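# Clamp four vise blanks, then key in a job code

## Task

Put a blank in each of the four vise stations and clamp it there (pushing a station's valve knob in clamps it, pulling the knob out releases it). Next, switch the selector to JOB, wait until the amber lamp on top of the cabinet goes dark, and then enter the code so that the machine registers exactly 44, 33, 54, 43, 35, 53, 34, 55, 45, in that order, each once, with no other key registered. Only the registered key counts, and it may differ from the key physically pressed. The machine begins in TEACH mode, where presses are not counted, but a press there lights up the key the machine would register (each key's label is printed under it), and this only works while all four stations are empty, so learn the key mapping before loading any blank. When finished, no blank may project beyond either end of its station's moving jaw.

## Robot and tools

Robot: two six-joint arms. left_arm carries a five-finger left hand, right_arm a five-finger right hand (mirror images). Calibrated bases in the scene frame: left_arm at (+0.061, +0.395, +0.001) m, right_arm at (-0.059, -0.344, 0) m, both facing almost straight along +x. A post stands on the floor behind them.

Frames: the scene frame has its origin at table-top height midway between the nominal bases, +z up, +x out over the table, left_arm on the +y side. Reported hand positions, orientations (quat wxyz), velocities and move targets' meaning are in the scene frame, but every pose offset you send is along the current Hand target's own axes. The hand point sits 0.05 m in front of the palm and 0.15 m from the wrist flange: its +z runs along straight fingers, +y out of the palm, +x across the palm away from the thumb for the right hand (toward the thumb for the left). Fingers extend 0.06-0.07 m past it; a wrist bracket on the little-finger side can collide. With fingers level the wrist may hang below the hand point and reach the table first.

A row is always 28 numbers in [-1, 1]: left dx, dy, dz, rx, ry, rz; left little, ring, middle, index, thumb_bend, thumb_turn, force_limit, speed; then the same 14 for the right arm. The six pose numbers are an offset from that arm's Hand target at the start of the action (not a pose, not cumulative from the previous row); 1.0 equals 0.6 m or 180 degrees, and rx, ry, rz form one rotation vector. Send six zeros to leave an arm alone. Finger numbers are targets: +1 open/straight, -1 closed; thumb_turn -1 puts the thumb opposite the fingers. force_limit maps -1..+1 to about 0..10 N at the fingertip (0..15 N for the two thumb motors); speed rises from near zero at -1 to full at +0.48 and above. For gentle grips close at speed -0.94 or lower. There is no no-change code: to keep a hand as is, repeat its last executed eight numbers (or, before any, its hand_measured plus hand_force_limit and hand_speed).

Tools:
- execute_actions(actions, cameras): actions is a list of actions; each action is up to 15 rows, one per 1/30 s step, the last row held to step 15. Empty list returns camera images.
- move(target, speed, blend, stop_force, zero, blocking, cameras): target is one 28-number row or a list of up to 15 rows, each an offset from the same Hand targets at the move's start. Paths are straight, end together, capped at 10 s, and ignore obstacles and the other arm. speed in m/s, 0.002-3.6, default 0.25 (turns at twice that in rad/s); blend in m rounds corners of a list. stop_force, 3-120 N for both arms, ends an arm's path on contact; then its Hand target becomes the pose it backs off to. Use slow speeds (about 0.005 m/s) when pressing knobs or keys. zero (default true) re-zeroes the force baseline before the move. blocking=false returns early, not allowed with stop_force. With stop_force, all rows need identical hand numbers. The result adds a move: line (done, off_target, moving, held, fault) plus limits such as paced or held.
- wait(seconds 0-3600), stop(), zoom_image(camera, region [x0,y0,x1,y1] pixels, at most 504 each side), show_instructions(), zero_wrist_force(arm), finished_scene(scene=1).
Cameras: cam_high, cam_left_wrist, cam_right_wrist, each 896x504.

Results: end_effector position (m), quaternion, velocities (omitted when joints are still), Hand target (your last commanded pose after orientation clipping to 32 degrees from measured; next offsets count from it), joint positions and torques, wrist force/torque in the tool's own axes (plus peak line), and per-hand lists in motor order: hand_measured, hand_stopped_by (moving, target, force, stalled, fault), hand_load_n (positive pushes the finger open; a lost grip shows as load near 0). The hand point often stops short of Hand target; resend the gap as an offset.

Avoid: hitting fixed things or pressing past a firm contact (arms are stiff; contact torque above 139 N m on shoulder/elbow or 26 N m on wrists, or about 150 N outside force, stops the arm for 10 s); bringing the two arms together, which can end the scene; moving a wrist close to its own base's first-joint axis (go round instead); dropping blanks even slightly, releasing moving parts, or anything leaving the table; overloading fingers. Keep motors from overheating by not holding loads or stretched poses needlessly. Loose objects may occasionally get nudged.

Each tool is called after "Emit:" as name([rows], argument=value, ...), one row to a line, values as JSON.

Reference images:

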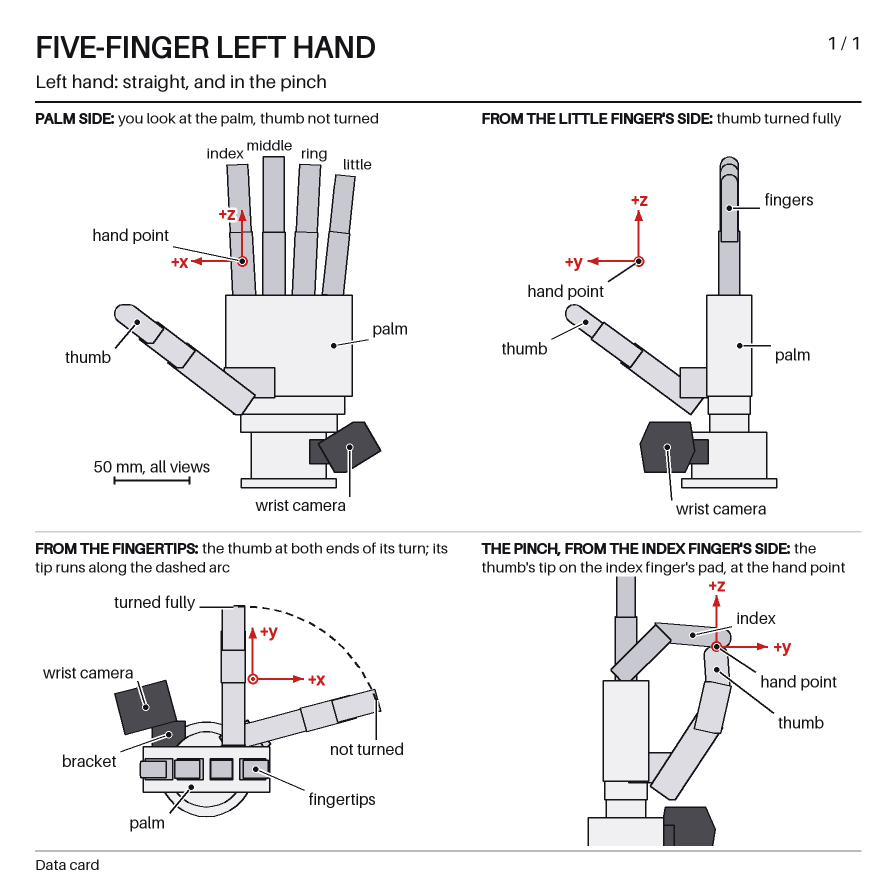

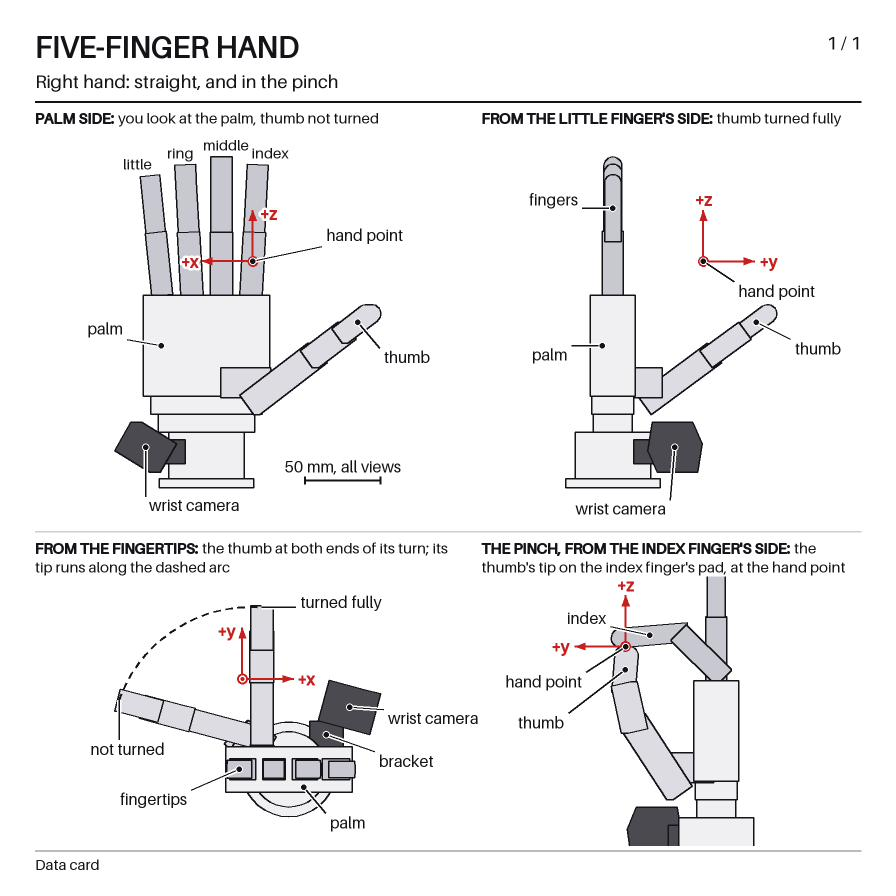

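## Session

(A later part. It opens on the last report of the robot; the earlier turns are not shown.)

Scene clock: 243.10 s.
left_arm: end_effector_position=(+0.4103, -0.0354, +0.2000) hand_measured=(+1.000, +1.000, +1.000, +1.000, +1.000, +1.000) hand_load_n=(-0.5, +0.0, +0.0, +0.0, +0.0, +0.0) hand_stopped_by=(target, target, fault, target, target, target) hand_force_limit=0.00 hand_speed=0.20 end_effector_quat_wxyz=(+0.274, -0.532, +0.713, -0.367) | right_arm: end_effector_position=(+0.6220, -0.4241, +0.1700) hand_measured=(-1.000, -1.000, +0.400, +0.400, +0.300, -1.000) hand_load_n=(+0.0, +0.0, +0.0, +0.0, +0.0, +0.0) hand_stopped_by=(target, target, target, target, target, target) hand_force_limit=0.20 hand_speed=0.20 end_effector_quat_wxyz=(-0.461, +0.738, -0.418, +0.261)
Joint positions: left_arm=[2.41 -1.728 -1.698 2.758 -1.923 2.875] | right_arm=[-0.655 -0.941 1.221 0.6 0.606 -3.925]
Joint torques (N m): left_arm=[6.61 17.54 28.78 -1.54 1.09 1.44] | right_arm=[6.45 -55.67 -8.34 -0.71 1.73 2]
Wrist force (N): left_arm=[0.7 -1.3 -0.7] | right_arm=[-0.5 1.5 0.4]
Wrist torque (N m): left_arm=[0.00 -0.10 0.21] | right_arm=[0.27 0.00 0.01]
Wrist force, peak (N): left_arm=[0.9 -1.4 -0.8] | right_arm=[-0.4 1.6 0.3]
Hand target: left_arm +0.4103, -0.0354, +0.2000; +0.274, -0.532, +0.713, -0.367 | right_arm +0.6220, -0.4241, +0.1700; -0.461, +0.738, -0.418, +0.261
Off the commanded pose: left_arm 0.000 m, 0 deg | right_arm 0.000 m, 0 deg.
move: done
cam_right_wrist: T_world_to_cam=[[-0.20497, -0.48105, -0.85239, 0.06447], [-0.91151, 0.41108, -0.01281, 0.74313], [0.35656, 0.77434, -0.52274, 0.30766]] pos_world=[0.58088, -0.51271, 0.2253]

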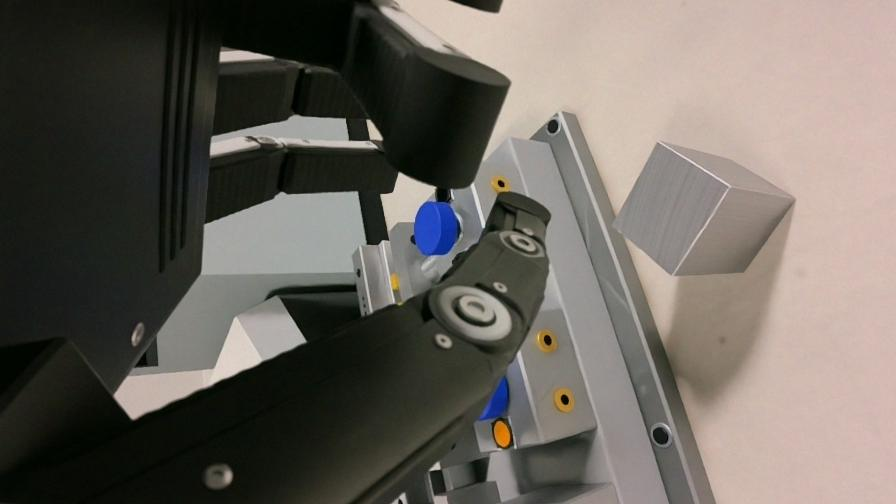

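Emit:
move(target=[0,0,0,0,0,0,1,1,1,1,1,1,0,0.2, -0.0069,0.0697,0.0472,0,0,0,-1,-1,0.4,0.4,0.3,-1,0.2,0.2], speed=0.15, cameras=["cam_right_wrist"])

Scene clock: 244.37 s.
left_arm: end_effector_position=(+0.4103, -0.0354, +0.2000) hand_measured=(+1.000, +1.000, +1.000, +1.000, +1.000, +1.000) hand_load_n=(+0.0, +0.0, +0.0, +0.0, +0.0, -0.5) hand_stopped_by=(target, target, fault, target, target, target) hand_force_limit=0.00 hand_speed=0.20 end_effector_quat_wxyz=(+0.274, -0.532, +0.713, -0.367) | right_arm: end_effector_position=(+0.6259, -0.4169, +0.1201) hand_measured=(-1.000, -1.000, +0.400, +0.400, +0.300, -1.000) hand_load_n=(+0.0, +0.0, +0.0, +0.0, +0.0, +0.0) hand_stopped_by=(target, target, target, target, target, target) hand_force_limit=0.20 hand_speed=0.20 end_effector_quat_wxyz=(-0.461, +0.738, -0.418, +0.261)
Joint positions: left_arm=[2.41 -1.728 -1.698 2.758 -1.923 2.875] | right_arm=[-0.641 -0.902 1.286 0.48 0.615 -3.905]
Joint torques (N m): left_arm=[6.61 17.94 28.42 -1.52 1.04 1.48] | right_arm=[7.51 -36.63 -6.98 -1.01 1.9 1.97]
Wrist force (N): left_arm=[1.1 -1.4 -0.8] | right_arm=[-0.6 1.2 0.5]
Wrist torque (N m): left_arm=[0.00 -0.16 0.24] | right_arm=[0.23 -0.01 -0.01]
Wrist force, peak (N): left_arm=[0.7 -1.9 -1.0] | right_arm=[-0.6 2.0 0.7]
Hand target: left_arm +0.4103, -0.0354, +0.2000; +0.274, -0.532, +0.713, -0.367 | right_arm +0.6260, -0.4169, +0.1200; -0.461, +0.738, -0.418, +0.261
Off the commanded pose: left_arm 0.000 m, 0 deg | right_arm 0.000 m, 0 deg.
move: done
cam_right_wrist: T_world_to_cam=[[-0.20497, -0.48105, -0.85239, 0.0262], [-0.91151, 0.41108, -0.01281, 0.74308], [0.35656, 0.77434, -0.52274, 0.27461]] pos_world=[0.58478, -0.50551, 0.1754]

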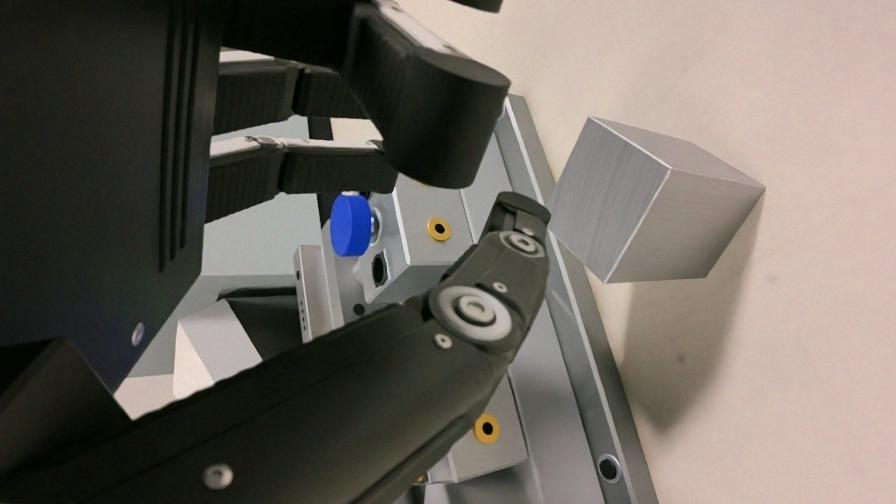

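Emit:
move(target=[0,0,0,0,0,0,1,1,1,1,1,1,0,0.2, 0,0.1056,0.0515,0,0,0,-1,-1,0.4,0.4,0.3,-1,0.2,0.2], speed=0.05, stop_force=8, cameras=["cam_right_wrist"])

Scene clock: 246.93 s.
left_arm: end_effector_position=(+0.4103, -0.0354, +0.2000) hand_measured=(+1.000, +1.000, +1.000, +1.000, +1.000, +1.000) hand_load_n=(+0.0, +0.0, +0.0, +0.0, +0.0, +0.0) hand_stopped_by=(target, target, fault, target, target, target) hand_force_limit=0.00 hand_speed=0.20 end_effector_quat_wxyz=(+0.274, -0.532, +0.713, -0.367) | right_arm: end_effector_position=(+0.6259, -0.4170, +0.0495) hand_measured=(-1.000, -1.000, +0.400, +0.400, +0.300, -1.000) hand_load_n=(+0.0, +0.0, +0.0, +0.0, +0.0, +0.0) hand_stopped_by=(target, target, target, target, target, target) hand_force_limit=0.20 hand_speed=0.20 end_effector_quat_wxyz=(-0.461, +0.738, -0.418, +0.261)
Joint positions: left_arm=[2.41 -1.728 -1.698 2.758 -1.923 2.875] | right_arm=[-0.641 -0.826 1.352 0.339 0.615 -3.905]
Joint torques (N m): left_arm=[6.48 17.83 28.64 -1.52 1.05 1.36] | right_arm=[5.1 -36.43 -5.61 -0.93 -2.7 2.05]
Wrist force (N): left_arm=[0.9 -1.5 -0.9] | right_arm=[-0.4 1.4 0.2]
Wrist torque (N m): left_arm=[-0.01 -0.15 0.23] | right_arm=[0.26 -0.01 0.02]
Wrist force, peak (N): left_arm=[1.0 -1.6 -0.8] | right_arm=[-0.4 1.7 0.5]
Hand target: left_arm +0.4103, -0.0354, +0.2000; +0.274, -0.532, +0.713, -0.367 | right_arm +0.6259, -0.4170, +0.0495; -0.461, +0.738, -0.418, +0.261
Off the commanded pose: left_arm 0.000 m, 0 deg | right_arm 0.000 m, 0 deg.
move: done
cam_right_wrist: T_world_to_cam=[[-0.20503, -0.48101, -0.8524, -0.03397], [-0.91146, 0.41119, -0.0128, 0.74224], [0.35665, 0.77431, -0.52272, 0.23772]] pos_world=[0.58478, -0.50561, 0.1048]

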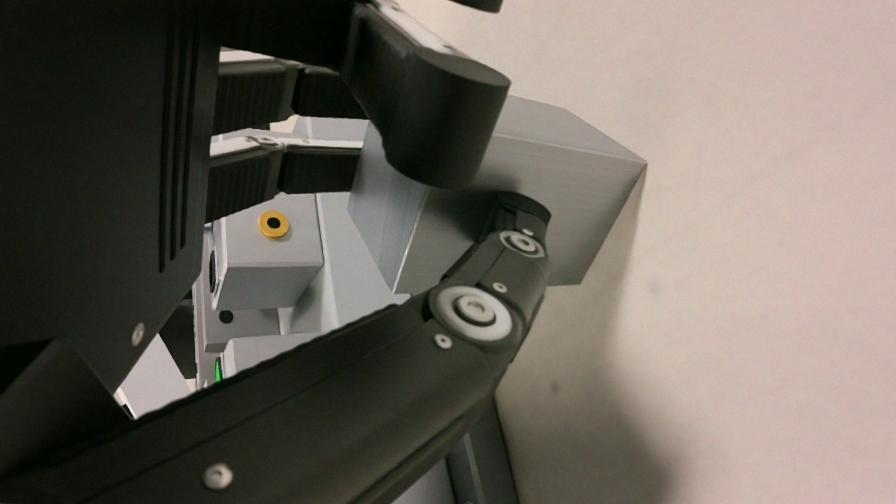

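Emit:
move(target=[0,0,0,0,0,0,1,1,1,1,1,1,0,0.2, 0,-0.00365,0.0075,0,0,0,-1,-1,0.4,0.4,0.3,-1,0.2,0.2], speed=0.02, stop_force=4)

Emit:
move(target=[0,0,0,0,0,0,1,1,1,1,1,1,0,0.2, 0,0,0,0,0,0,-1,-1,0.0,0.0,0.3,-1,0.2,-0.9])

Emit:
move(target=[0,0,0,0,0,0,1,1,1,1,1,1,0,0.2, 0,0,0,0,0,0,-1,-1,-0.05,-0.05,0.3,-1,0.5,-0.94], cameras=["cam_right_wrist"])

Scene clock: 248.47 s.
left_arm: end_effector_position=(+0.4103, -0.0354, +0.2000) hand_measured=(+1.000, +1.000, +1.000, +1.000, +1.000, +1.000) hand_load_n=(+0.0, +0.0, +0.0, +0.0, +0.0, +0.0) hand_stopped_by=(target, target, fault, target, target, target) hand_force_limit=0.00 hand_speed=0.20 end_effector_quat_wxyz=(+0.274, -0.532, +0.713, -0.367) | right_arm: end_effector_position=(+0.6302, -0.4144, +0.0495) hand_measured=(-1.000, -1.000, +0.400, +0.400, +0.300, -1.000) hand_load_n=(+0.0, +0.0, +0.0, +0.0, +1.0, +0.0) hand_stopped_by=(target, target, target, target, target, target) hand_force_limit=0.20 hand_speed=0.20 end_effector_quat_wxyz=(-0.461, +0.738, -0.418, +0.261)
Joint positions: left_arm=[2.41 -1.728 -1.698 2.758 -1.923 2.875] | right_arm=[-0.633 -0.822 1.341 0.336 0.621 -3.895]
Joint torques (N m): left_arm=[6.65 17.85 28.28 -1.44 1.05 1.4] | right_arm=[8.37 -36.74 -30.78 -0.98 1.59 1.85]
Wrist force (N): left_arm=[1.2 -1.3 -0.5] | right_arm=[-0.4 2.0 -0.5]
Wrist torque (N m): left_arm=[-0.01 -0.16 0.25] | right_arm=[0.31 -0.02 0.03]
Wrist force, peak (N): left_arm=[0.9 -1.6 -1.0] | right_arm=[-0.6 2.3 -0.4]
Hand target: left_arm +0.4103, -0.0354, +0.2000; +0.274, -0.532, +0.713, -0.367 | right_arm +0.6302, -0.4144, +0.0495; -0.461, +0.738, -0.418, +0.261
Off the commanded pose: left_arm 0.000 m, 0 deg | right_arm 0.000 m, 0 deg.
move: done

Scene clock: 249.57 s.
left_arm: end_effector_position=(+0.4103, -0.0354, +0.2000) hand_measured=(+1.000, +1.000, +1.000, +1.000, +1.000, +1.000) hand_load_n=(+0.0, +0.0, +0.0, +0.0, +0.0, +0.0) hand_stopped_by=(target, target, fault, target, target, target) hand_force_limit=0.00 hand_speed=0.20 end_effector_quat_wxyz=(+0.274, -0.532, +0.713, -0.367) | right_arm: end_effector_position=(+0.6302, -0.4144, +0.0495) hand_measured=(-1.000, -1.000, +0.170, +0.170, +0.302, -1.000) hand_load_n=(+0.0, +0.0, +6.5, +6.5, +3.0, +0.0) hand_stopped_by=(target, target, force, force, target, target) hand_force_limit=0.20 hand_speed=-0.90 end_effector_quat_wxyz=(-0.461, +0.738, -0.418, +0.261)
Joint positions: left_arm=[2.41 -1.728 -1.698 2.758 -1.923 2.875] | right_arm=[-0.633 -0.822 1.341 0.336 0.621 -3.895]
Joint torques (N m): left_arm=[6.81 17.74 28.36 -1.51 1.05 1.4] | right_arm=[3.48 -36.14 -24.03 -0.34 1.73 1.49]
Wrist force (N): left_arm=[0.9 -1.2 -0.8] | right_arm=[-2.2 -9.7 -0.7]
Wrist torque (N m): left_arm=[0.02 -0.13 0.23] | right_arm=[-0.22 0.10 -0.16]
Wrist force, peak (N): left_arm=[0.8 -1.5 -1.0] | right_arm=[-2.1 -10.9 -0.4]
Hand target: left_arm +0.4103, -0.0354, +0.2000; +0.274, -0.532, +0.713, -0.367 | right_arm +0.6302, -0.4144, +0.0495; -0.461, +0.738, -0.418, +0.261
Off the commanded pose: left_arm 0.000 m, 0 deg | right_arm 0.000 m, 0 deg.
move: done

Scene clock: 250.07 s.
left_arm: end_effector_position=(+0.4103, -0.0354, +0.2000) hand_measured=(+1.000, +1.000, +1.000, +1.000, +1.000, +1.000) hand_load_n=(+0.0, +0.0, +0.0, +0.0, +0.0, +0.0) hand_stopped_by=(target, target, fault, target, target, target) hand_force_limit=0.00 hand_speed=0.20 end_effector_quat_wxyz=(+0.274, -0.532, +0.713, -0.367) | right_arm: end_effector_position=(+0.6302, -0.4144, +0.0495) hand_measured=(-1.000, -1.000, +0.166, +0.166, +0.302, -1.000) hand_load_n=(+0.0, +0.0, +7.5, +7.5, +3.5, +0.0) hand_stopped_by=(target, target, force, force, target, target) hand_force_limit=0.50 hand_speed=-0.94 end_effector_quat_wxyz=(-0.461, +0.738, -0.418, +0.261)
Joint positions: left_arm=[2.41 -1.728 -1.698 2.758 -1.923 2.875] | right_arm=[-0.633 -0.822 1.341 0.336 0.621 -3.895]
Joint torques (N m): left_arm=[6.56 18.03 28.47 -1.45 1.11 1.44] | right_arm=[-2.41 -36.93 -15.8 0.45 1.66 0.43]
Wrist force (N): left_arm=[0.7 -1.4 -1.0] | right_arm=[-2.0 -12.5 -0.2]
Wrist torque (N m): left_arm=[0.02 -0.11 0.22] | right_arm=[-0.34 0.07 -0.19]
Wrist force, peak (N): left_arm=[0.6 -1.8 -0.9] | right_arm=[-1.8 -13.2 0.2]
Hand target: left_arm +0.4103, -0.0354, +0.2000; +0.274, -0.532, +0.713, -0.367 | right_arm +0.6302, -0.4144, +0.0495; -0.461, +0.738, -0.418, +0.261
Off the commanded pose: left_arm 0.000 m, 0 deg | right_arm 0.000 m, 0 deg.
move: done
cam_right_wrist: T_world_to_cam=[[-0.20489, -0.48109, -0.85239, -0.03196], [-0.91153, 0.41104, -0.01288, 0.74507], [0.35656, 0.77434, -0.52274, 0.23424]] pos_world=[0.58908, -0.50301, 0.1048]

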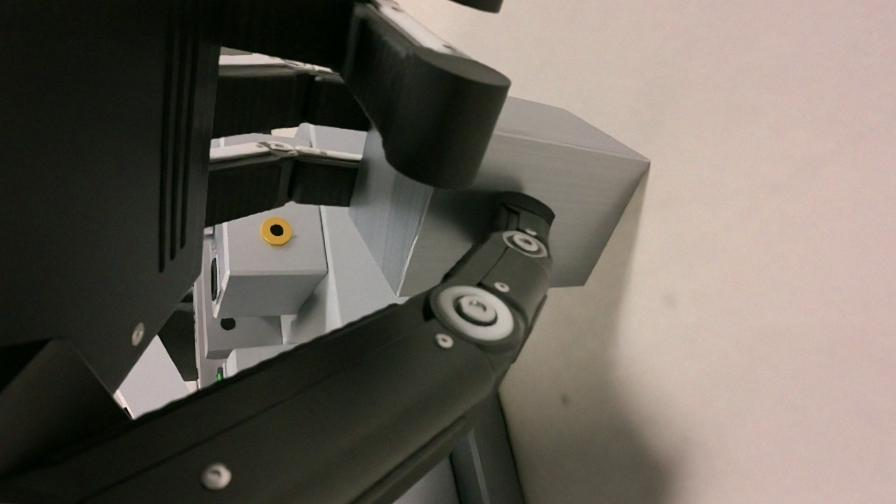

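Emit:
move(target=[0,0,0,0,0,0,1,1,1,1,1,1,0,0.2, 0,-0.03,-0.0146,0,0,0,-1,-1,-0.05,-0.05,0.3,-1,0.5,-0.94], speed=0.03, cameras=["cam_right_wrist"])

Emit:
zoom_image(camera="cam_right_wrist", region=[390, 80, 690, 300])

Scene clock: 251.23 s.
left_arm: end_effector_position=(+0.4103, -0.0354, +0.2000) hand_measured=(+1.000, +1.000, +1.000, +1.000, +1.000, +1.000) hand_load_n=(+0.0, +0.0, +0.0, +0.0, +0.0, +0.0) hand_stopped_by=(target, target, fault, target, target, target) hand_force_limit=0.00 hand_speed=0.20 end_effector_quat_wxyz=(+0.274, -0.532, +0.713, -0.367) | right_arm: end_effector_position=(+0.6302, -0.4144, +0.0694) hand_measured=(-1.000, -1.000, +0.166, +0.166, +0.302, -1.000) hand_load_n=(+0.0, +0.0, +4.5, +4.0, +7.0, +0.0) hand_stopped_by=(target, target, force, force, target, target) hand_force_limit=0.50 hand_speed=-0.94 end_effector_quat_wxyz=(-0.461, +0.738, -0.418, +0.261)
Joint positions: left_arm=[2.41 -1.728 -1.698 2.758 -1.923 2.875] | right_arm=[-0.633 -0.845 1.326 0.375 0.621 -3.894]
Joint torques (N m): left_arm=[6.67 17.96 28.76 -1.49 1.02 1.35] | right_arm=[1.52 -58.75 -31.94 3.42 1.4 -1.09]
Wrist force (N): left_arm=[0.6 -1.4 -0.9] | right_arm=[-0.3 3.8 1.3]
Wrist torque (N m): left_arm=[0.00 -0.11 0.22] | right_arm=[0.33 -0.05 0.04]
Wrist force, peak (N): left_arm=[0.8 -1.6 -1.0] | right_arm=[-1.9 -12.4 -0.2]
Hand target: left_arm +0.4103, -0.0354, +0.2000; +0.274, -0.532, +0.713, -0.367 | right_arm +0.6302, -0.4144, +0.0695; -0.461, +0.738, -0.418, +0.261
Off the commanded pose: left_arm 0.000 m, 0 deg | right_arm 0.000 m, 0 deg.
move: done
cam_right_wrist: T_world_to_cam=[[-0.2051, -0.48097, -0.85241, -0.01481], [-0.91144, 0.41123, -0.01273, 0.74535], [0.35665, 0.77431, -0.52272, 0.24457]] pos_world=[0.58908, -0.50301, 0.1247]

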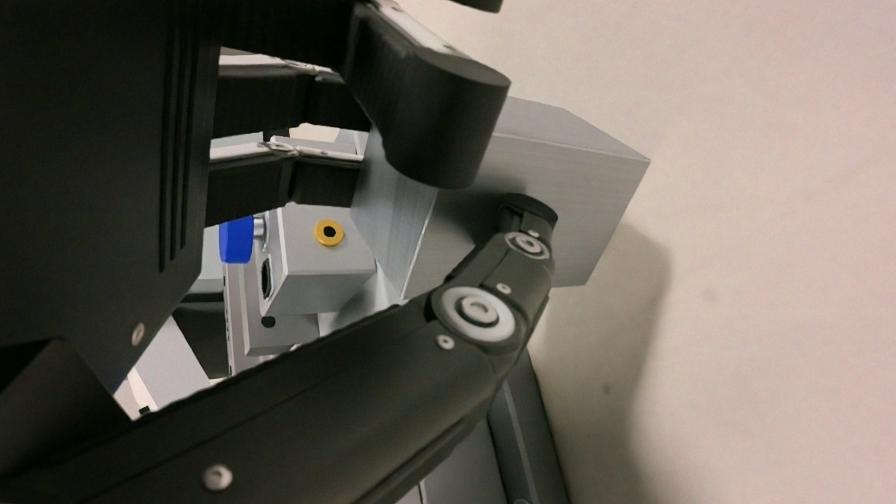

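Scaled by 1.680 from the camera's image (finer frame: 1280x720).

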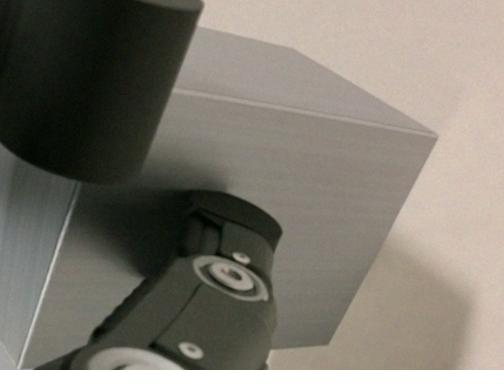

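Emit:
move(target=[0,0,0,0,0,0,1,1,1,1,1,1,0,0.2, 0,-0.1805,-0.0880,0,0,0,-1,-1,-0.05,-0.05,0.3,-1,0.5,-0.94], speed=0.12, cameras=["cam_high","cam_right_wrist"])

Emit:
zoom_image(camera="cam_high", region=[260, 150, 480, 400])

Scene clock: 253.33 s.
left_arm: end_effector_position=(+0.4103, -0.0354, +0.2000) hand_measured=(+1.000, +1.000, +1.000, +1.000, +1.000, +1.000) hand_load_n=(+0.0, +0.0, +0.0, +0.0, +0.0, +0.0) hand_stopped_by=(target, target, fault, target, target, target) hand_force_limit=0.00 hand_speed=0.20 end_effector_quat_wxyz=(+0.274, -0.532, +0.713, -0.367) | right_arm: end_effector_position=(+0.6303, -0.4143, +0.1899) hand_measured=(-1.000, -1.000, +0.166, +0.166, +0.302, -1.000) hand_load_n=(+0.0, +0.0, +4.5, +4.0, +7.0, +0.0) hand_stopped_by=(target, target, force, force, target, target) hand_force_limit=0.50 hand_speed=-0.94 end_effector_quat_wxyz=(-0.461, +0.738, -0.418, +0.261)
Joint positions: left_arm=[2.41 -1.728 -1.698 2.758 -1.923 2.875] | right_arm=[-0.632 -0.948 1.176 0.628 0.621 -3.894]
Joint torques (N m): left_arm=[6.46 17.43 28.14 -1.6 1.05 1.43] | right_arm=[-5.21 -57.61 -34.53 3.73 -3.43 -2.16]
Wrist force (N): left_arm=[0.9 -1.4 -0.6] | right_arm=[-0.2 3.8 1.4]
Wrist torque (N m): left_arm=[-0.01 -0.13 0.23] | right_arm=[0.35 -0.08 0.18]
Wrist force, peak (N): left_arm=[0.8 -1.5 -1.1] | right_arm=[-0.4 4.7 1.7]
Hand target: left_arm +0.4103, -0.0354, +0.2000; +0.274, -0.532, +0.713, -0.367 | right_arm +0.6303, -0.4143, +0.1900; -0.461, +0.738, -0.418, +0.261
Off the commanded pose: left_arm 0.000 m, 0 deg | right_arm 0.000 m, 0 deg.
move: done
cam_right_wrist: T_world_to_cam=[[-0.20507, -0.48111, -0.85233, 0.08786], [-0.91145, 0.41121, -0.01282, 0.74695], [0.35666, 0.77423, -0.52284, 0.30743]] pos_world=[0.58918, -0.50291, 0.2452]

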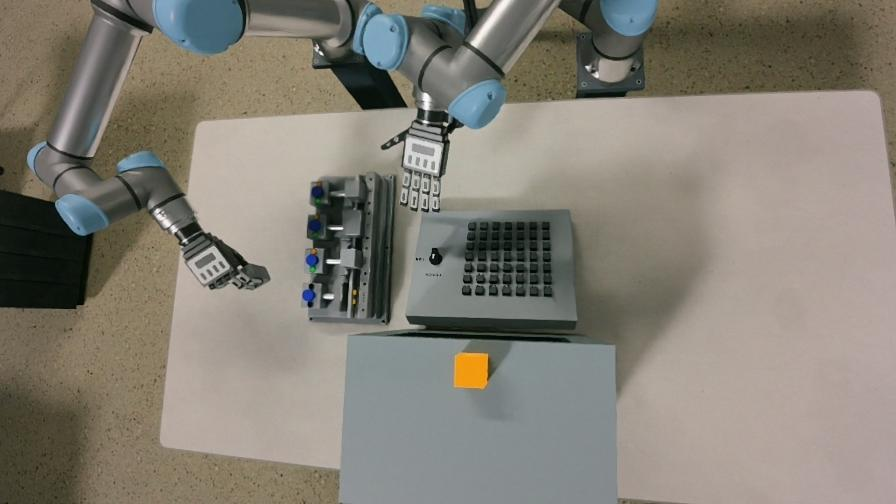

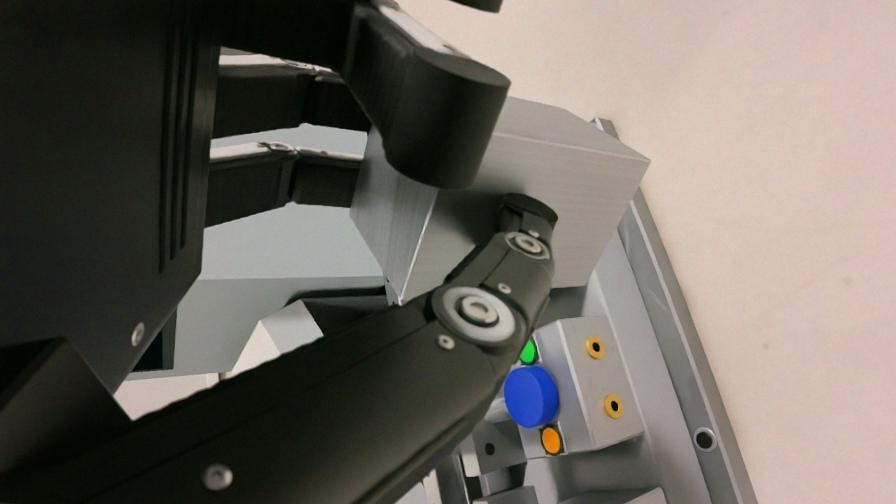

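Scaled by 2.016 from the camera's image (finer frame: 1280x720).

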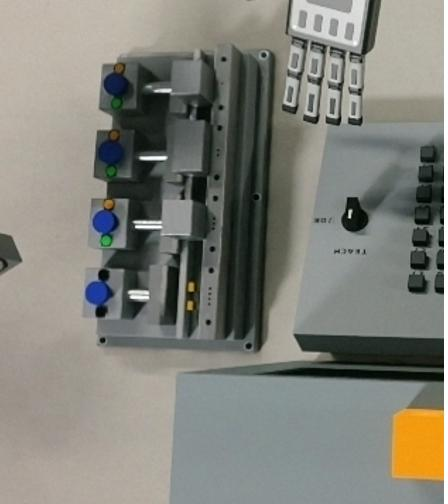

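Emit:
move(target=[0,0,0,0,0,0,1,1,1,1,1,1,0,0.2, -0.1140,-0.0647,0.1327,0,0.1548,0.0755,-1,-1,-0.05,-0.05,0.3,-1,0.5,-0.94], speed=0.15)

Emit:
move(target=[0,0,0,0,0,0,1,1,1,1,1,1,0,0.2, -0.1692,0,0,0,0,0,-1,-1,-0.05,-0.05,0.3,-1,0.5,-0.94], speed=0.12, cameras=["cam_left_wrist","cam_right_wrist"])

Emit:
zoom_image(camera="cam_right_wrist", region=[380, 0, 780, 360])

Scene clock: 256.20 s.
left_arm: end_effector_position=(+0.4103, -0.0354, +0.2000) hand_measured=(+1.000, +1.000, +1.000, +1.000, +1.000, +1.000) hand_load_n=(+0.0, +0.0, +0.0, +0.0, +0.0, +0.0) hand_stopped_by=(target, target, fault, target, target, target) hand_force_limit=0.00 hand_speed=0.20 end_effector_quat_wxyz=(+0.274, -0.532, +0.713, -0.367) | right_arm: end_effector_position=(+0.6711, -0.3101, +0.1899) hand_measured=(-1.000, -1.000, +0.166, +0.166, +0.302, -1.000) hand_load_n=(+0.0, +0.0, +4.5, +4.5, +7.0, +0.0) hand_stopped_by=(target, target, force, force, target, target) hand_force_limit=0.50 hand_speed=-0.94 end_effector_quat_wxyz=(-0.374, +0.600, -0.600, +0.375)
Joint positions: left_arm=[2.41 -1.728 -1.698 2.758 -1.923 2.875] | right_arm=[-0.288 -1.131 1.399 0.198 1.35 -3.252]
Joint torques (N m): left_arm=[6.66 17.94 28 -1.46 1.11 1.41] | right_arm=[6.38 -30.94 -35.16 -2.64 2.76 2.13]
Wrist force (N): left_arm=[1.1 -1.4 -0.8] | right_arm=[0.0 3.8 1.3]
Wrist torque (N m): left_arm=[0.00 -0.16 0.25] | right_arm=[0.33 -0.10 0.03]
Wrist force, peak (N): left_arm=[1.1 -1.6 -0.8] | right_arm=[-0.1 4.4 1.0]
Hand target: left_arm +0.4103, -0.0354, +0.2000; +0.274, -0.532, +0.713, -0.367 | right_arm +0.6711, -0.3101, +0.1899; -0.374, +0.600, -0.600, +0.375
Off the commanded pose: left_arm 0.000 m, 0 deg | right_arm 0.000 m, 0 deg.
move: done

Scene clock: 257.63 s.
left_arm: end_effector_position=(+0.4103, -0.0354, +0.2000) hand_measured=(+1.000, +1.000, +1.000, +1.000, +1.000, +1.000) hand_load_n=(+0.0, +0.0, +0.0, +0.5, +0.0, +0.0) hand_stopped_by=(target, target, fault, target, target, target) hand_force_limit=0.00 hand_speed=0.20 end_effector_quat_wxyz=(+0.274, -0.532, +0.713, -0.367) | right_arm: end_effector_position=(+0.6712, -0.2087, +0.1898) hand_measured=(-1.000, -1.000, +0.166, +0.166, +0.302, -1.000) hand_load_n=(+0.0, +0.0, +4.5, +4.0, +7.0, +0.0) hand_stopped_by=(target, target, force, force, target, target) hand_force_limit=0.50 hand_speed=-0.94 end_effector_quat_wxyz=(-0.374, +0.600, -0.600, +0.375)
Joint positions: left_arm=[2.41 -1.728 -1.698 2.758 -1.923 2.875] | right_arm=[-0.095 -1.109 1.366 0.198 1.523 -3.166]
Joint torques (N m): left_arm=[6.91 17.87 28.03 -1.44 1.01 1.44] | right_arm=[7.46 -32.36 -36.48 1.82 2.86 1.93]
Wrist force (N): left_arm=[0.8 -1.3 -0.7] | right_arm=[0.0 3.9 1.6]
Wrist torque (N m): left_arm=[0.00 -0.12 0.22] | right_arm=[0.32 -0.10 0.04]
Wrist force, peak (N): left_arm=[1.0 -1.5 -0.8] | right_arm=[-0.1 4.2 1.4]
Hand target: left_arm +0.4103, -0.0354, +0.2000; +0.274, -0.532, +0.713, -0.367 | right_arm +0.6712, -0.2085, +0.1898; -0.374, +0.600, -0.600, +0.375
Off the commanded pose: left_arm 0.000 m, 0 deg | right_arm 0.000 m, 0 deg.
move: done
cam_left_wrist: T_world_to_cam=[[0.43374, -0.39113, 0.81172, -0.35774], [-0.76857, -0.6308, 0.10673, 0.26924], [0.47028, -0.67016, -0.57421, 0.01514]] pos_world=[0.35498, 0.04006, 0.27034]
cam_right_wrist: T_world_to_cam=[[-0.42324, -0.30711, -0.85238, 0.37788], [-0.56958, 0.82183, -0.01328, 0.55593], [0.70459, 0.47988, -0.52275, -0.16141]] pos_world=[0.59031, -0.26338, 0.2451]

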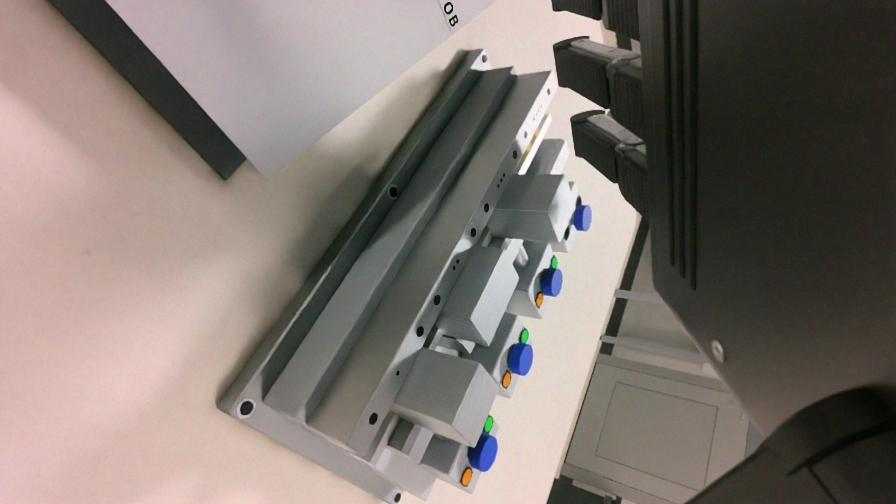

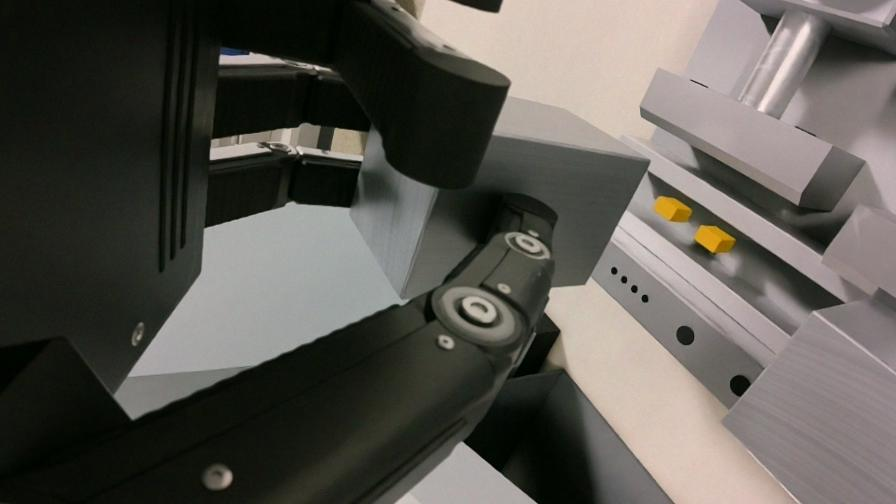

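Scaled by 1.260 from the camera's image (finer frame: 1280x720).

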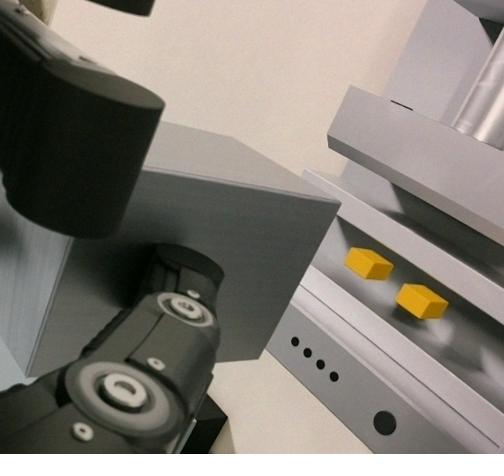

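Emit:
move(target=[0,0,0,0,0,0,1,1,1,1,1,1,0,0.2, -0.0025,0.0822,0.0401,0,0,0,-1,-1,-0.05,-0.05,0.3,-1,0.5,-0.94], speed=0.06, stop_force=8)

Emit:
move(target=[0,0,0,0,0,0,1,1,1,1,1,1,0,0.2, 0,0.024,0.0117,0,0,0,-1,-1,-0.05,-0.05,0.3,-1,0.5,-0.94], speed=0.012, stop_force=5, cameras=["cam_left_wrist","cam_right_wrist"])

Emit:
zoom_image(camera="cam_left_wrist", region=[440, 120, 620, 270])

Emit:
zoom_image(camera="cam_right_wrist", region=[380, 0, 780, 360])

Scene clock: 260.03 s.
left_arm: end_effector_position=(+0.4103, -0.0354, +0.2000) hand_measured=(+1.000, +1.000, +1.000, +1.000, +1.000, +1.000) hand_load_n=(+0.0, +0.0, +0.0, +0.0, +0.0, +0.0) hand_stopped_by=(target, target, fault, target, target, target) hand_force_limit=0.00 hand_speed=0.20 end_effector_quat_wxyz=(+0.274, -0.532, +0.713, -0.367) | right_arm: end_effector_position=(+0.6712, -0.2071, +0.1350) hand_measured=(-1.000, -1.000, +0.166, +0.166, +0.302, -1.000) hand_load_n=(+0.0, +0.0, +4.5, +4.0, +7.0, +0.0) hand_stopped_by=(target, target, force, force, target, target) hand_force_limit=0.50 hand_speed=-0.94 end_effector_quat_wxyz=(-0.374, +0.600, -0.600, +0.375)
Joint positions: left_arm=[2.41 -1.728 -1.698 2.758 -1.923 2.875] | right_arm=[-0.092 -1.067 1.449 0.073 1.526 -3.164]
Joint torques (N m): left_arm=[6.76 18.26 27.64 -1.49 1.11 1.36] | right_arm=[7.48 -32.26 -9.73 -2.82 2.78 2.01]
Wrist force (N): left_arm=[0.7 -1.0 -0.8] | right_arm=[0.0 4.3 1.2]
Wrist torque (N m): left_arm=[0.06 -0.10 0.19] | right_arm=[0.41 -0.08 0.07]
Wrist force, peak (N): left_arm=[0.8 -1.6 -1.1] | right_arm=[0.0 4.5 1.5]
Hand target: left_arm +0.4103, -0.0354, +0.2000; +0.274, -0.532, +0.713, -0.367 | right_arm +0.6712, -0.2071, +0.1350; -0.374, +0.600, -0.600, +0.375
Off the commanded pose: left_arm 0.000 m, 0 deg | right_arm 0.000 m, 0 deg.
move: done

Scene clock: 262.63 s.
left_arm: end_effector_position=(+0.4103, -0.0354, +0.2000) hand_measured=(+1.000, +1.000, +1.000, +1.000, +1.000, +1.000) hand_load_n=(-0.5, +0.0, +0.0, +0.0, +0.0, +0.0) hand_stopped_by=(target, target, fault, target, target, target) hand_force_limit=0.00 hand_speed=0.20 end_effector_quat_wxyz=(+0.274, -0.532, +0.713, -0.367) | right_arm: end_effector_position=(+0.6712, -0.2071, +0.1203) hand_measured=(-1.000, -1.000, +0.166, +0.166, +0.302, -1.000) hand_load_n=(+0.0, +0.0, +5.5, +5.0, +5.5, +0.0) hand_stopped_by=(target, target, force, force, target, target) hand_force_limit=0.50 hand_speed=-0.94 end_effector_quat_wxyz=(-0.374, +0.600, -0.600, +0.375)
Joint positions: left_arm=[2.41 -1.728 -1.698 2.758 -1.923 2.875] | right_arm=[-0.092 -1.054 1.469 0.04 1.526 -3.164]
Joint torques (N m): left_arm=[6.62 17.86 27.87 -1.41 1.05 1.36] | right_arm=[2.42 -50.58 -31.9 1 1.78 0.85]
Wrist force (N): left_arm=[0.9 -1.7 -0.8] | right_arm=[-0.4 0.1 -0.6]
Wrist torque (N m): left_arm=[-0.05 -0.13 0.24] | right_arm=[0.24 -0.03 0.06]
Wrist force, peak (N): left_arm=[1.3 -1.5 -0.9] | right_arm=[0.7 -7.1 0.4]
Hand target: left_arm +0.4103, -0.0354, +0.2000; +0.274, -0.532, +0.713, -0.367 | right_arm +0.6712, -0.2071, +0.1204; -0.374, +0.600, -0.600, +0.375 (not the last commanded pose)
Off the commanded pose: left_arm 0.000 m, 0 deg | right_arm 0.001 m, 0 deg.
move: contact (right_arm)
cam_left_wrist: T_world_to_cam=[[0.43374, -0.39113, 0.81172, -0.35774], [-0.76857, -0.6308, 0.10673, 0.26924], [0.47028, -0.67016, -0.57421, 0.01514]] pos_world=[0.35498, 0.04006, 0.27034]
cam_right_wrist: T_world_to_cam=[[-0.42326, -0.30712, -0.85236, 0.31922], [-0.56952, 0.82187, -0.01333, 0.55368], [0.70462, 0.4798, -0.52278, -0.19849]] pos_world=[0.59031, -0.26177, 0.1757]

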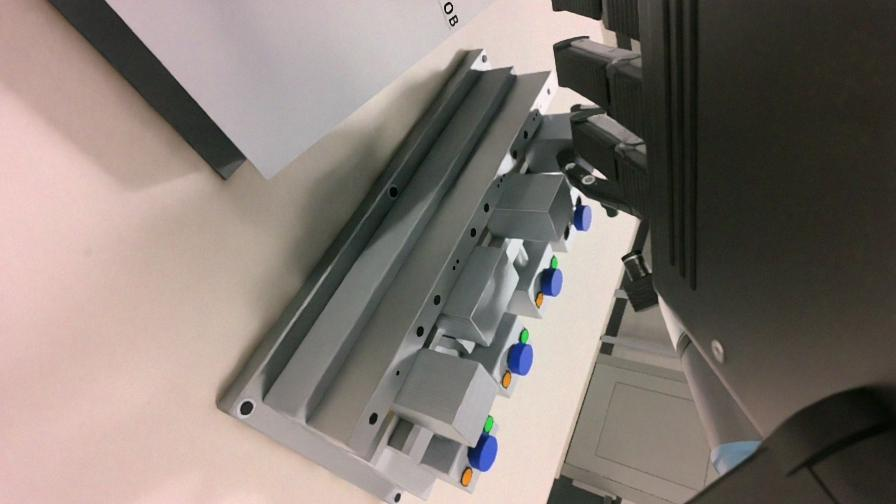

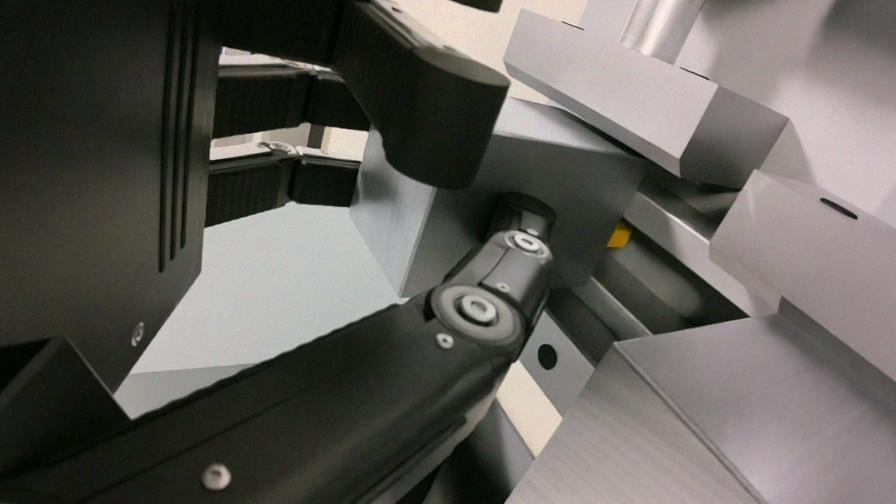

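Scaled by 2.800 from the camera's image (finer frame: 1280x720).

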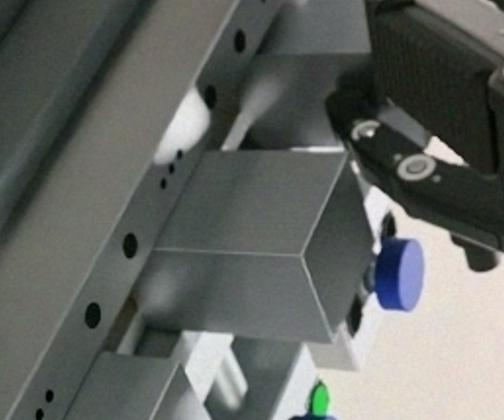

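Scaled by 1.260 from the camera's image (finer frame: 1280x720).

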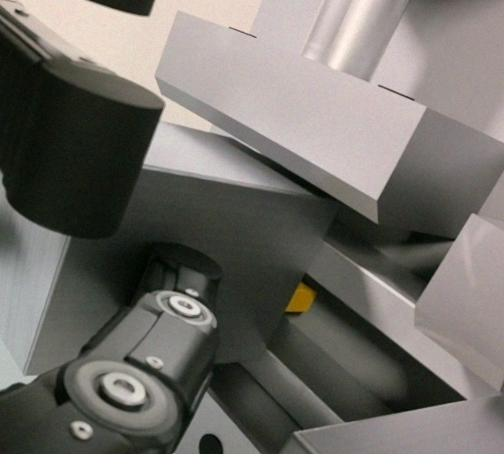

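Emit:
move(target=[0,0,0,0,0,0,1,1,1,1,1,1,0,0.2, -0.0042,-0.0015,-0.0007,0,0,0,-1,-1,-0.05,-0.05,0.3,-1,0.5,-0.94], speed=0.01, stop_force=4)

Emit:
move(target=[0,0,0,0,0,0,1,1,1,1,1,1,0,0.2, 0,0.0044,0.0021,0,0,0,-1,-1,-0.05,-0.05,0.3,-1,0.5,-0.94], speed=0.01, stop_force=4, cameras=["cam_left_wrist","cam_right_wrist"])

Emit:
zoom_image(camera="cam_right_wrist", region=[380, 0, 780, 360])

Scene clock: 264.13 s.
left_arm: end_effector_position=(+0.4103, -0.0354, +0.2000) hand_measured=(+1.000, +1.000, +1.000, +1.000, +1.000, +1.000) hand_load_n=(+0.0, +0.0, +0.0, +0.0, +0.0, +0.0) hand_stopped_by=(target, target, fault, target, target, target) hand_force_limit=0.00 hand_speed=0.20 end_effector_quat_wxyz=(+0.274, -0.532, +0.713, -0.367) | right_arm: end_effector_position=(+0.6712, -0.2046, +0.1213) hand_measured=(-1.000, -1.000, +0.166, +0.166, +0.302, -1.000) hand_load_n=(+0.0, +0.0, +5.0, +4.0, +6.5, +0.0) hand_stopped_by=(target, target, force, force, target, target) hand_force_limit=0.50 hand_speed=-0.94 end_effector_quat_wxyz=(-0.374, +0.600, -0.600, +0.375)
Joint positions: left_arm=[2.41 -1.728 -1.698 2.758 -1.923 2.875] | right_arm=[-0.087 -1.054 1.465 0.043 1.53 -3.162]
Joint torques (N m): left_arm=[6.5 18.06 28.23 -1.51 0.99 1.33] | right_arm=[6.8 -31.83 -34.26 1.81 2.75 1.87]
Wrist force (N): left_arm=[0.8 -1.4 -0.8] | right_arm=[0.1 3.5 1.1]
Wrist torque (N m): left_arm=[-0.02 -0.12 0.22] | right_arm=[0.39 -0.07 0.06]
Wrist force, peak (N): left_arm=[0.8 -1.5 -1.0] | right_arm=[0.1 3.5 1.2]
Hand target: left_arm +0.4103, -0.0354, +0.2000; +0.274, -0.532, +0.713, -0.367 | right_arm +0.6712, -0.2046, +0.1213; -0.374, +0.600, -0.600, +0.375
Off the commanded pose: left_arm 0.000 m, 0 deg | right_arm 0.000 m, 0 deg.
move: done

Scene clock: 265.73 s.
left_arm: end_effector_position=(+0.4103, -0.0354, +0.2000) hand_measured=(+1.000, +1.000, +1.000, +1.000, +1.000, +1.000) hand_load_n=(+0.0, +0.0, +0.0, +0.0, +0.0, -0.5) hand_stopped_by=(target, target, fault, target, target, target) hand_force_limit=0.00 hand_speed=0.20 end_effector_quat_wxyz=(+0.274, -0.532, +0.713, -0.367) | right_arm: end_effector_position=(+0.6713, -0.2046, +0.1203) hand_measured=(-1.000, -1.000, +0.166, +0.166, +0.302, -1.000) hand_load_n=(+0.0, +0.0, +6.0, +5.0, +5.5, +0.0) hand_stopped_by=(target, target, force, force, target, target) hand_force_limit=0.50 hand_speed=-0.94 end_effector_quat_wxyz=(-0.374, +0.600, -0.600, +0.375)
Joint positions: left_arm=[2.41 -1.728 -1.698 2.758 -1.923 2.875] | right_arm=[-0.087 -1.053 1.467 0.04 1.53 -3.162]
Joint torques (N m): left_arm=[6.51 18.02 27.95 -1.57 1.06 1.25] | right_arm=[7.47 -50.81 -32.26 1.59 2.04 1.39]
Wrist force (N): left_arm=[0.8 -1.4 -0.7] | right_arm=[-0.4 -1.1 -0.2]
Wrist torque (N m): left_arm=[-0.02 -0.11 0.22] | right_arm=[0.19 0.00 0.03]
Wrist force, peak (N): left_arm=[0.8 -1.6 -1.0] | right_arm=[0.9 -5.6 0.3]
Hand target: left_arm +0.4103, -0.0354, +0.2000; +0.274, -0.532, +0.713, -0.367 | right_arm +0.6713, -0.2046, +0.1203; -0.374, +0.600, -0.600, +0.375 (not the last commanded pose)
Off the commanded pose: left_arm 0.000 m, 0 deg | right_arm 0.002 m, 0 deg.
move: contact (right_arm)
cam_left_wrist: T_world_to_cam=[[0.43374, -0.39113, 0.81172, -0.35774], [-0.76857, -0.6308, 0.10673, 0.26924], [0.47028, -0.67016, -0.57421, 0.01514]] pos_world=[0.35498, 0.04006, 0.27034]
cam_right_wrist: T_world_to_cam=[[-0.42304, -0.30718, -0.85245, 0.31977], [-0.56951, 0.82187, -0.01353, 0.55166], [0.70476, 0.47976, -0.52263, -0.19986]] pos_world=[0.59031, -0.25928, 0.1756]

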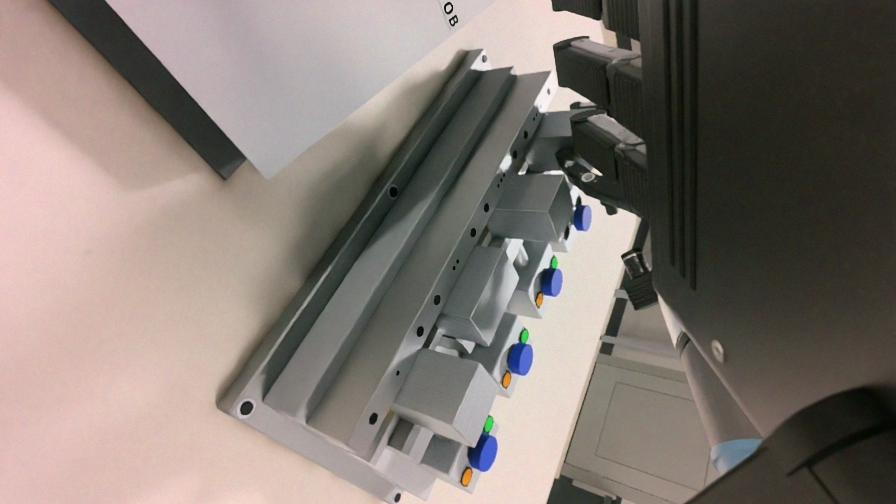

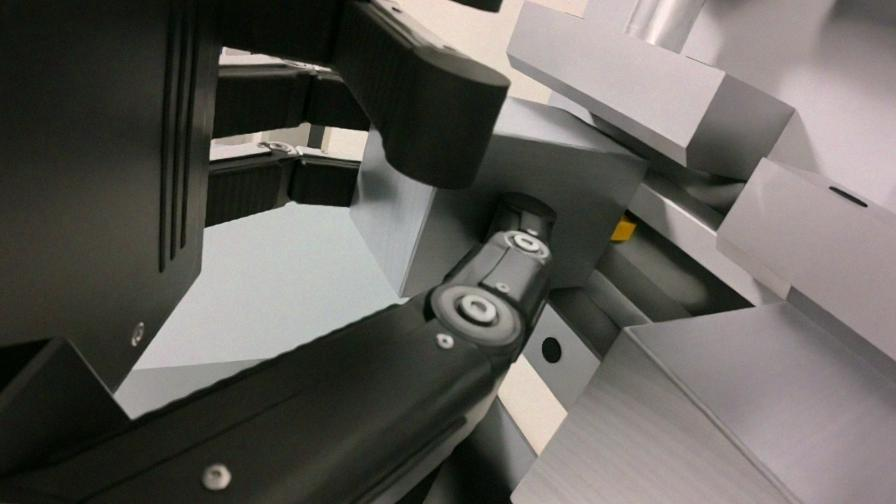

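Scaled by 1.260 from the camera's image (finer frame: 1280x720).

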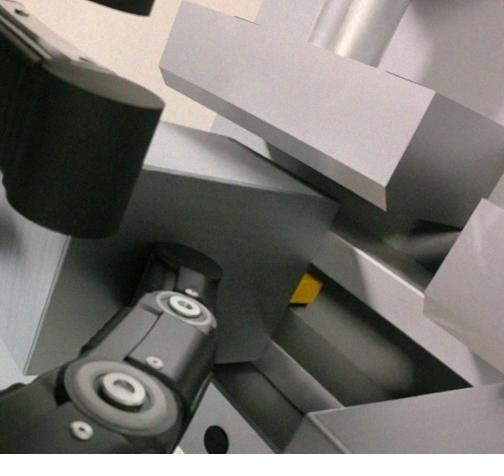

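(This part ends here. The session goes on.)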